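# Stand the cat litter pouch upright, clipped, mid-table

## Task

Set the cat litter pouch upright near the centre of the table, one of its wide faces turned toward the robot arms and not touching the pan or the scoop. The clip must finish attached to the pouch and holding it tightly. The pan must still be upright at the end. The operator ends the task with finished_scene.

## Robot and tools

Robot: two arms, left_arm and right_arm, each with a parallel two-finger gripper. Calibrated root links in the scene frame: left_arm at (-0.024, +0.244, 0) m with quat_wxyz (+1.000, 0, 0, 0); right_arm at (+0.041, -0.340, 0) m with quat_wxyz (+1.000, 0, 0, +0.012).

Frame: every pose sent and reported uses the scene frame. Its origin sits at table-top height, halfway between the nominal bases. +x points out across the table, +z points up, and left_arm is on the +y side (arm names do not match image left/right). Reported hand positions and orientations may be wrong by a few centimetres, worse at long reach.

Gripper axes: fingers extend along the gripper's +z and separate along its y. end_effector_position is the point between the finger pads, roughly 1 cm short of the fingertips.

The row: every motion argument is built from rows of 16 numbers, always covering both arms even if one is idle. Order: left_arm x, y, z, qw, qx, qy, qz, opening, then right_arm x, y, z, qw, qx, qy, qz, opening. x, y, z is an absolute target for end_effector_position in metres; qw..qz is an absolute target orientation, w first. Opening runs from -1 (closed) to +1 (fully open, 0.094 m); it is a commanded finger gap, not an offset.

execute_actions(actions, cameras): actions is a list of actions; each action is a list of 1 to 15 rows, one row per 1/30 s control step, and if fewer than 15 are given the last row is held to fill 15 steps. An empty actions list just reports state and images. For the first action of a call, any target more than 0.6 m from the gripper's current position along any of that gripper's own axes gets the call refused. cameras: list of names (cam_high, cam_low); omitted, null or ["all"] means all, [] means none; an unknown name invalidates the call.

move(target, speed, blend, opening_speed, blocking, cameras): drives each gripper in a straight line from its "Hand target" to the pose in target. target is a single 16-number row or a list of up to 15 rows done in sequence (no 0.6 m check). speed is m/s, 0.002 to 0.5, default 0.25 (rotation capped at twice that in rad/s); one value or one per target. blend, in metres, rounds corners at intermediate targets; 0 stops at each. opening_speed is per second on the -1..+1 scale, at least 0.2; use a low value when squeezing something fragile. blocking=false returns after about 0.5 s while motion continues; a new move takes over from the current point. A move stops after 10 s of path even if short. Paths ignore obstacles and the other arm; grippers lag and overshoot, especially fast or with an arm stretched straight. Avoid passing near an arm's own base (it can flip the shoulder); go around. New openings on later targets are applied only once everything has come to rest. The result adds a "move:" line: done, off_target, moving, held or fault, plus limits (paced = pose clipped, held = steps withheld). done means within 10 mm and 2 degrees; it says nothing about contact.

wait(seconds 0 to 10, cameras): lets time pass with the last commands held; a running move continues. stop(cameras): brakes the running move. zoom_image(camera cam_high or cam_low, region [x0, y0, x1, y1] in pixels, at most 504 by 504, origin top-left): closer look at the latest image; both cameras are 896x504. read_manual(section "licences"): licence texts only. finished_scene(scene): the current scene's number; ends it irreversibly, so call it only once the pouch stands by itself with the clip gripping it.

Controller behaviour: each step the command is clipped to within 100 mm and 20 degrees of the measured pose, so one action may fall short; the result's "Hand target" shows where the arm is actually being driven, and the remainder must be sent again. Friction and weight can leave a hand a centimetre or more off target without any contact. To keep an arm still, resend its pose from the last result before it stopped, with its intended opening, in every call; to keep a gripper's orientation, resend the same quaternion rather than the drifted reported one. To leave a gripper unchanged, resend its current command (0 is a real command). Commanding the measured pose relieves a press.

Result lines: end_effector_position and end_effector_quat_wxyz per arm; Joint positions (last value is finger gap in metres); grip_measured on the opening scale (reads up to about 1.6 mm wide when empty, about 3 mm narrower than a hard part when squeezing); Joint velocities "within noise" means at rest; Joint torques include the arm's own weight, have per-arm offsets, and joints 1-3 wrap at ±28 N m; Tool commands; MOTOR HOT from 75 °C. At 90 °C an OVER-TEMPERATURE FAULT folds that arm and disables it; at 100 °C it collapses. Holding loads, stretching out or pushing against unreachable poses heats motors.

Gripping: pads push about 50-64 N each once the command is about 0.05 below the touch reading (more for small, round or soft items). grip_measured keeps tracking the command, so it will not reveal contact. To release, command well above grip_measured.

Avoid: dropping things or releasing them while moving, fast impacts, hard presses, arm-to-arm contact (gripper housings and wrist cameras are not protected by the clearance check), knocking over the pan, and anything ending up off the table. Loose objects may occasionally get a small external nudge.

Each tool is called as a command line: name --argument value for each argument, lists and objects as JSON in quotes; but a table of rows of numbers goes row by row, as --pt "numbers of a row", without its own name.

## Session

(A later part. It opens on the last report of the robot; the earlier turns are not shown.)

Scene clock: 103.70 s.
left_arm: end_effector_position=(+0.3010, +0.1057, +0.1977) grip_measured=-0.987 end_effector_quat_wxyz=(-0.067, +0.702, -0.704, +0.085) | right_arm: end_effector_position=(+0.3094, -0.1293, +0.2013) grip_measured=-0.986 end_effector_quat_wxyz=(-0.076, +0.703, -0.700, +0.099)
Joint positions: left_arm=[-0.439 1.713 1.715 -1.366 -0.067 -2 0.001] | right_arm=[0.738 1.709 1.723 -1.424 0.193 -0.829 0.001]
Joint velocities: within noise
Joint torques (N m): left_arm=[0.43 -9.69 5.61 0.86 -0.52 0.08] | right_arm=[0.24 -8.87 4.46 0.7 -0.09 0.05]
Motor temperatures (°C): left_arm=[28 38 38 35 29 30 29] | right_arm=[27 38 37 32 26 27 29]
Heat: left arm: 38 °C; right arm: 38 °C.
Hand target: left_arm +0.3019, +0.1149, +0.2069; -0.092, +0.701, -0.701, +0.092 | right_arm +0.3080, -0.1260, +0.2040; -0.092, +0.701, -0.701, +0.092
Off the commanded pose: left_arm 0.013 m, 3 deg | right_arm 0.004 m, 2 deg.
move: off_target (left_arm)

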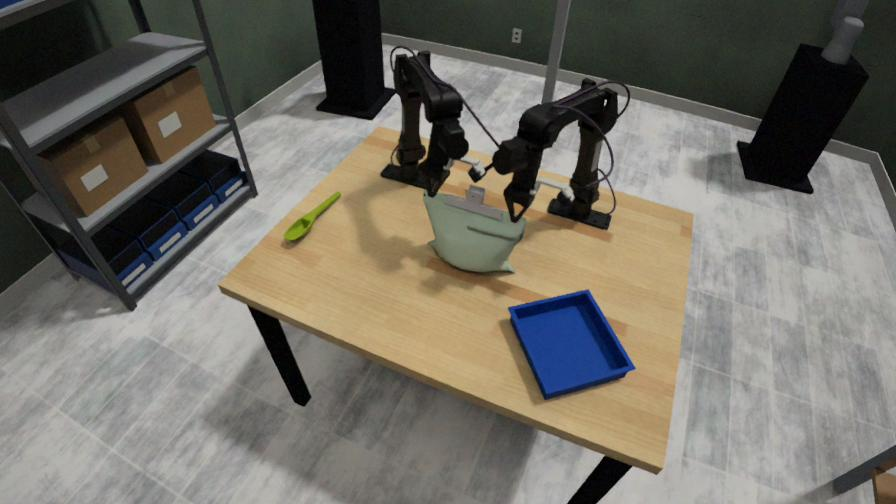

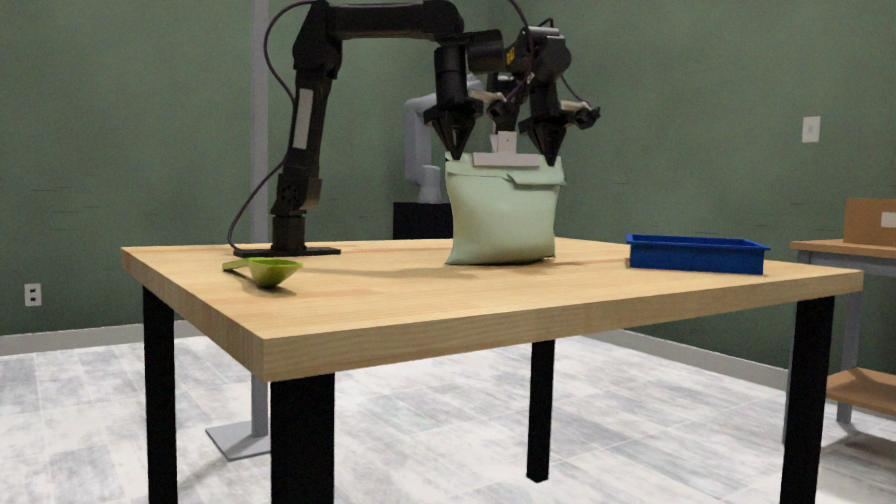

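move --target '[0.308, 0.115, 0.196, 0.0923, -0.7010, 0.7010, -0.0923, -1, 0.312, -0.126, 0.193, 0.0923, -0.7010, 0.7010, -0.0923, -1]' --speed 0.05

zoom_image --camera "cam_low" --region '[380, 60, 640, 300]'

zoom_image --camera "cam_high" --region '[360, 90, 600, 300]'

Scene clock: 104.73 s.
left_arm: end_effector_position=(+0.3068, +0.1052, +0.1912) grip_measured=-0.987 end_effector_quat_wxyz=(-0.073, +0.700, -0.705, +0.091) | right_arm: end_effector_position=(+0.3140, -0.1288, +0.1944) grip_measured=-0.986 end_effector_quat_wxyz=(-0.083, +0.701, -0.700, +0.107)
Joint positions: left_arm=[-0.437 1.713 1.685 -1.32 -0.074 -1.992 0.001] | right_arm=[0.738 1.702 1.682 -1.375 0.209 -0.829 0.001]
Joint velocities: within noise
Joint torques (N m): left_arm=[0.72 -8.68 5.45 0.93 -0.5 0.08] | right_arm=[-0.44 -8.29 4.38 0.72 -0.25 -0.02]
Motor temperatures (°C): left_arm=[28 38 38 35 29 30 29] | right_arm=[27 38 37 32 26 27 29]
Heat: left arm: 38 °C; right arm: 38 °C.
Hand target: left_arm +0.3079, +0.1148, +0.1960; -0.092, +0.701, -0.701, +0.092 | right_arm +0.3120, -0.1259, +0.1931; -0.092, +0.701, -0.701, +0.093
Off the commanded pose: left_arm 0.011 m, 2 deg | right_arm 0.004 m, 2 deg.
move: off_target (left_arm)

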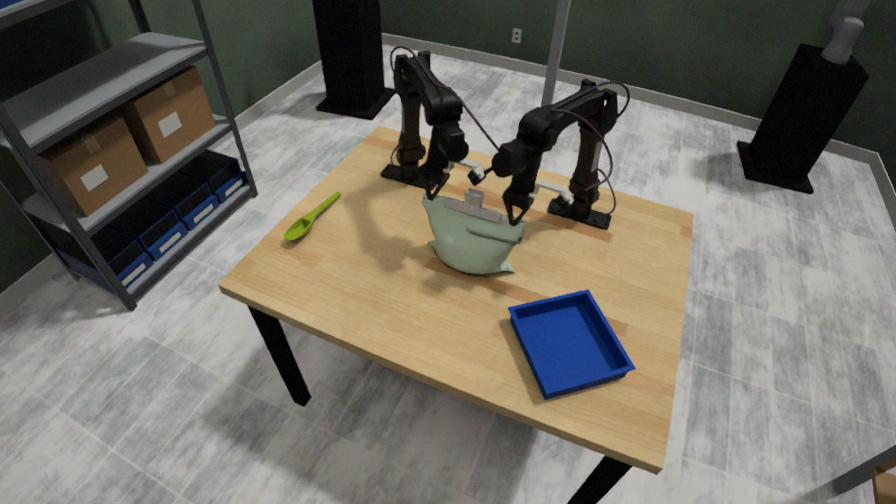

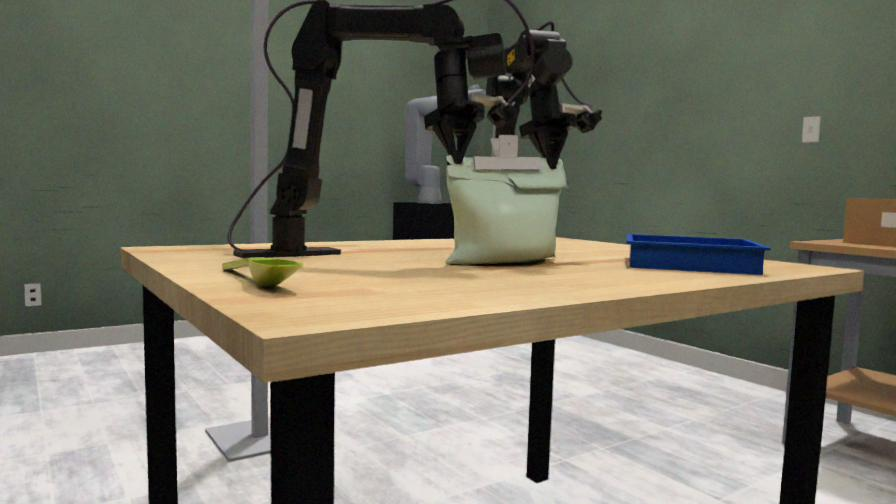

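Scaled by 1.938.

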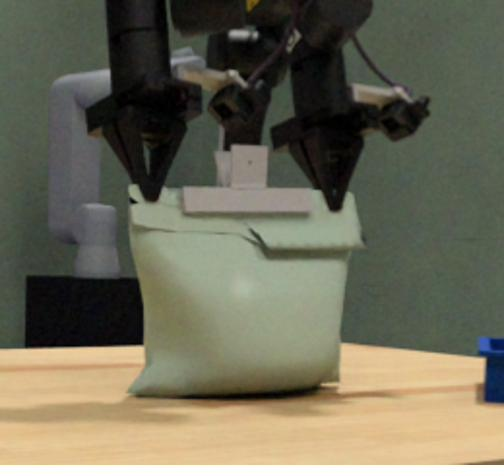

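Scaled by 2.100.

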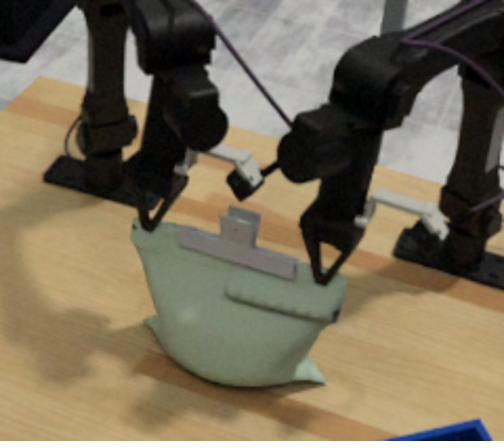

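move --pt "0.307 0.1065 0.188 0.0923 -0.7010 0.7010 -0.0923 -1 0.312 -0.128 0.187 0.0923 -0.7010 0.7010 -0.0923 -1" --pt "0.307 0.1065 0.188 0.0923 -0.7010 0.7010 -0.0923 0.1 0.312 -0.128 0.187 0.0923 -0.7010 0.7010 -0.0923 0.1" --speed 0.04 --opening_speed 0.7

zoom_image --camera "cam_low" --region '[380, 60, 640, 300]'

zoom_image --camera "cam_high" --region '[360, 90, 600, 300]'

Scene clock: 108.10 s.
left_arm: end_effector_position=(+0.3095, +0.1045, +0.1850) grip_measured=+0.099 end_effector_quat_wxyz=(-0.084, +0.702, -0.701, +0.091) | right_arm: end_effector_position=(+0.3141, -0.1273, +0.1863) grip_measured=+0.098 end_effector_quat_wxyz=(-0.087, +0.701, -0.701, +0.098)
Joint positions: left_arm=[-0.447 1.713 1.657 -1.287 -0.097 -2.008 0.052] | right_arm=[0.732 1.694 1.64 -1.335 0.191 -0.833 0.052]
Joint velocities: within noise
Joint torques (N m): left_arm=[-0.43 -8.61 5.55 0.82 -0.28 -0.03] | right_arm=[-0.32 -8.38 4.45 0.57 -0.03 -0.05]
Motor temperatures (°C): left_arm=[28 37 38 35 29 30 29] | right_arm=[27 38 36 32 26 27 29]
Heat: left arm: 38 °C; right arm: 38 °C.
Hand target: left_arm +0.3070, +0.1065, +0.1879; -0.092, +0.701, -0.701, +0.092 | right_arm +0.3120, -0.1279, +0.1870; -0.092, +0.701, -0.701, +0.092
Off the commanded pose: left_arm 0.004 m, 1 deg | right_arm 0.002 m, 1 deg.
move: done

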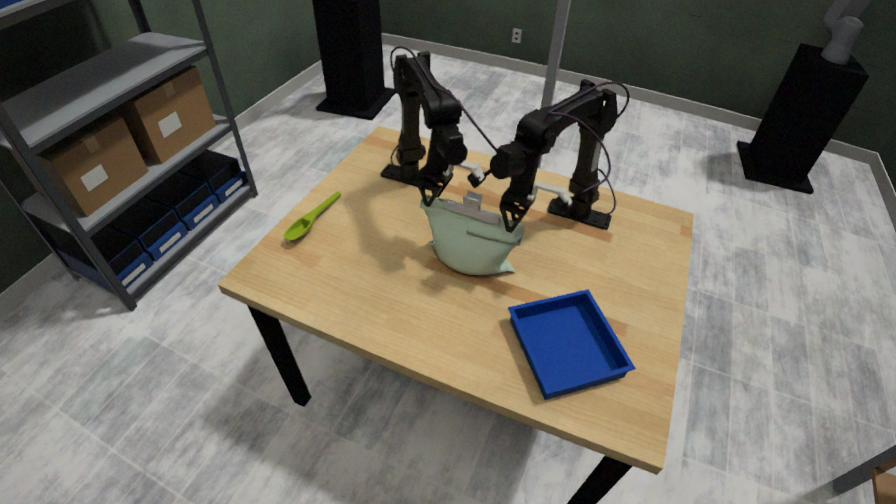

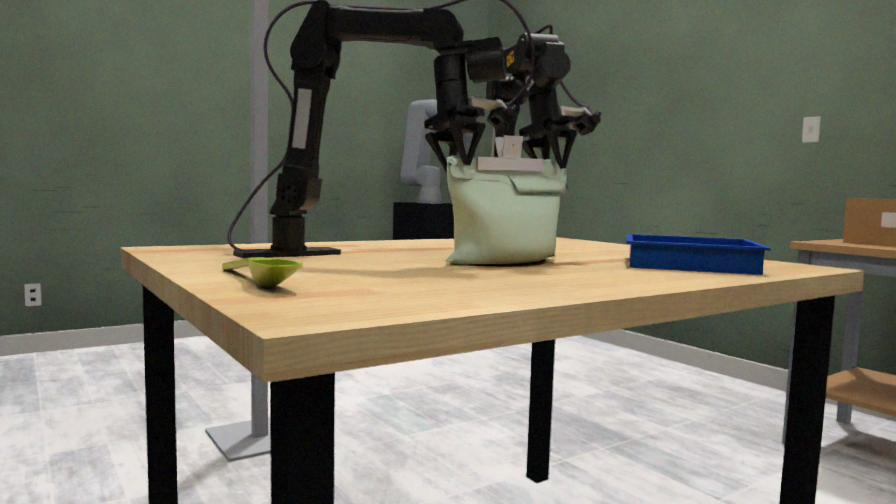

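Scaled by 1.938.

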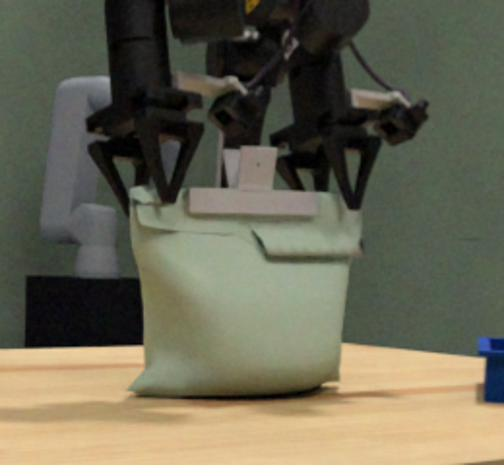

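Scaled by 2.100.

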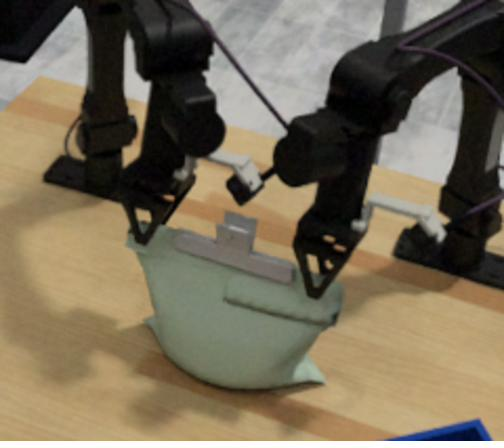

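move --pt "0.309 0.1055 0.225 0.0923 -0.7010 0.7010 -0.0923 0.1 0.313 -0.1275 0.225 0.0923 -0.7010 0.7010 -0.0923 0.1" --pt "0.307 0.1055 0.262 0.1228 -0.6964 0.6964 -0.1228 0.1 0.311 -0.1275 0.262 0.1228 -0.6964 0.6964 -0.1228 0.1" --speed 0.1 --blend 0.005

zoom_image --camera "cam_low" --region '[380, 60, 640, 300]'

zoom_image --camera "cam_high" --region '[360, 90, 600, 300]'

Scene clock: 109.93 s.
left_arm: end_effector_position=(+0.3089, +0.1033, +0.2574) grip_measured=+0.099 end_effector_quat_wxyz=(-0.116, +0.697, -0.696, +0.127) | right_arm: end_effector_position=(+0.3106, -0.1303, +0.2598) grip_measured=+0.098 end_effector_quat_wxyz=(-0.123, +0.698, -0.695, +0.122)
Joint positions: left_arm=[-0.472 1.714 1.934 -1.474 -0.141 -2.021 0.052] | right_arm=[0.758 1.697 1.93 -1.549 0.24 -0.824 0.052]
Joint velocities: within noise
Joint torques (N m): left_arm=[-0.21 -6.76 7.84 0.79 -0.29 0.01] | right_arm=[0.72 -5.71 7.35 0.51 0.15 0.08]
Motor temperatures (°C): left_arm=[28 37 38 35 29 30 29] | right_arm=[27 38 36 32 26 27 28]
Heat: left arm: 38 °C; right arm: 38 °C.
Hand target: left_arm +0.3070, +0.1055, +0.2620; -0.123, +0.696, -0.696, +0.123 | right_arm +0.3110, -0.1275, +0.2619; -0.124, +0.696, -0.696, +0.123
Off the commanded pose: left_arm 0.005 m, 1 deg | right_arm 0.004 m, 0 deg.
joint sent to its limit (right arm) — joint 4 (wrist pitch), lower limit. The joint targets still meet the commanded pose.
move: done

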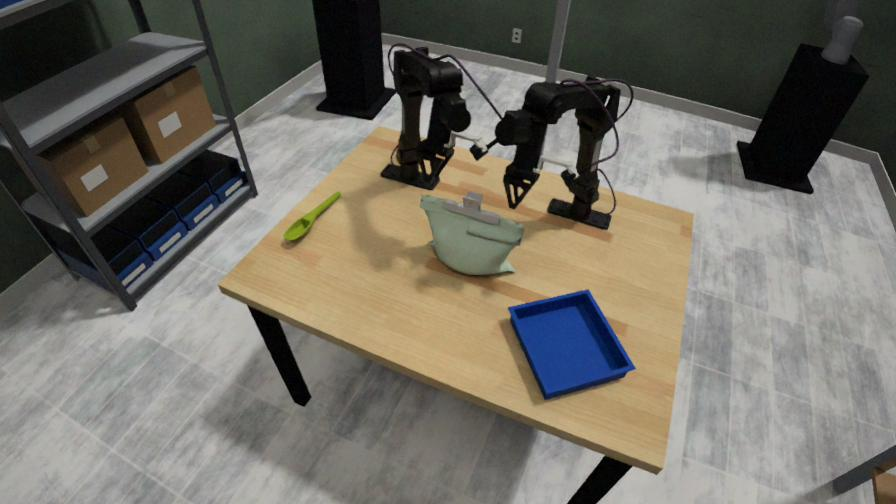

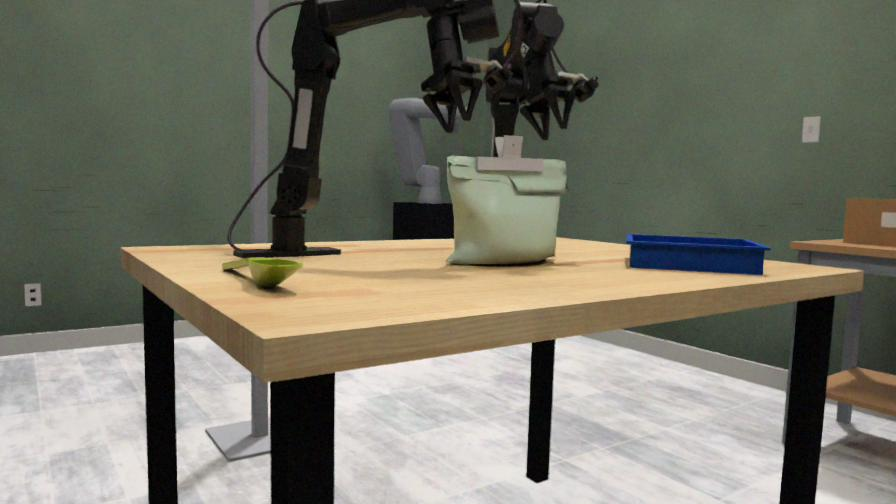

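Scaled by 1.938.

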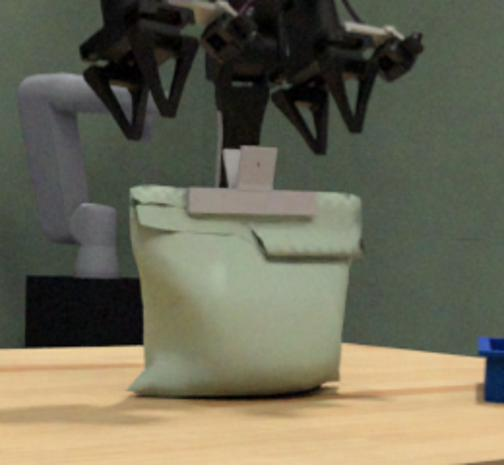

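Scaled by 2.100.

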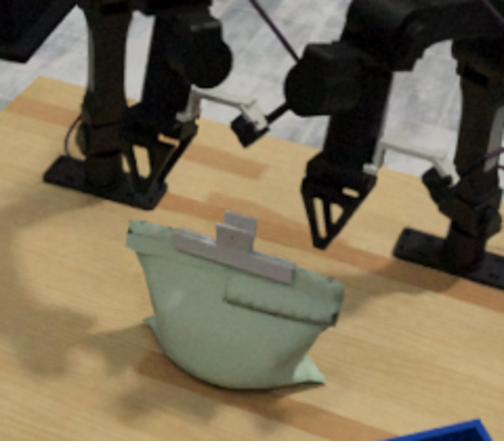

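finished_scene --scene 2 --done true

The scene is finished: the task was done.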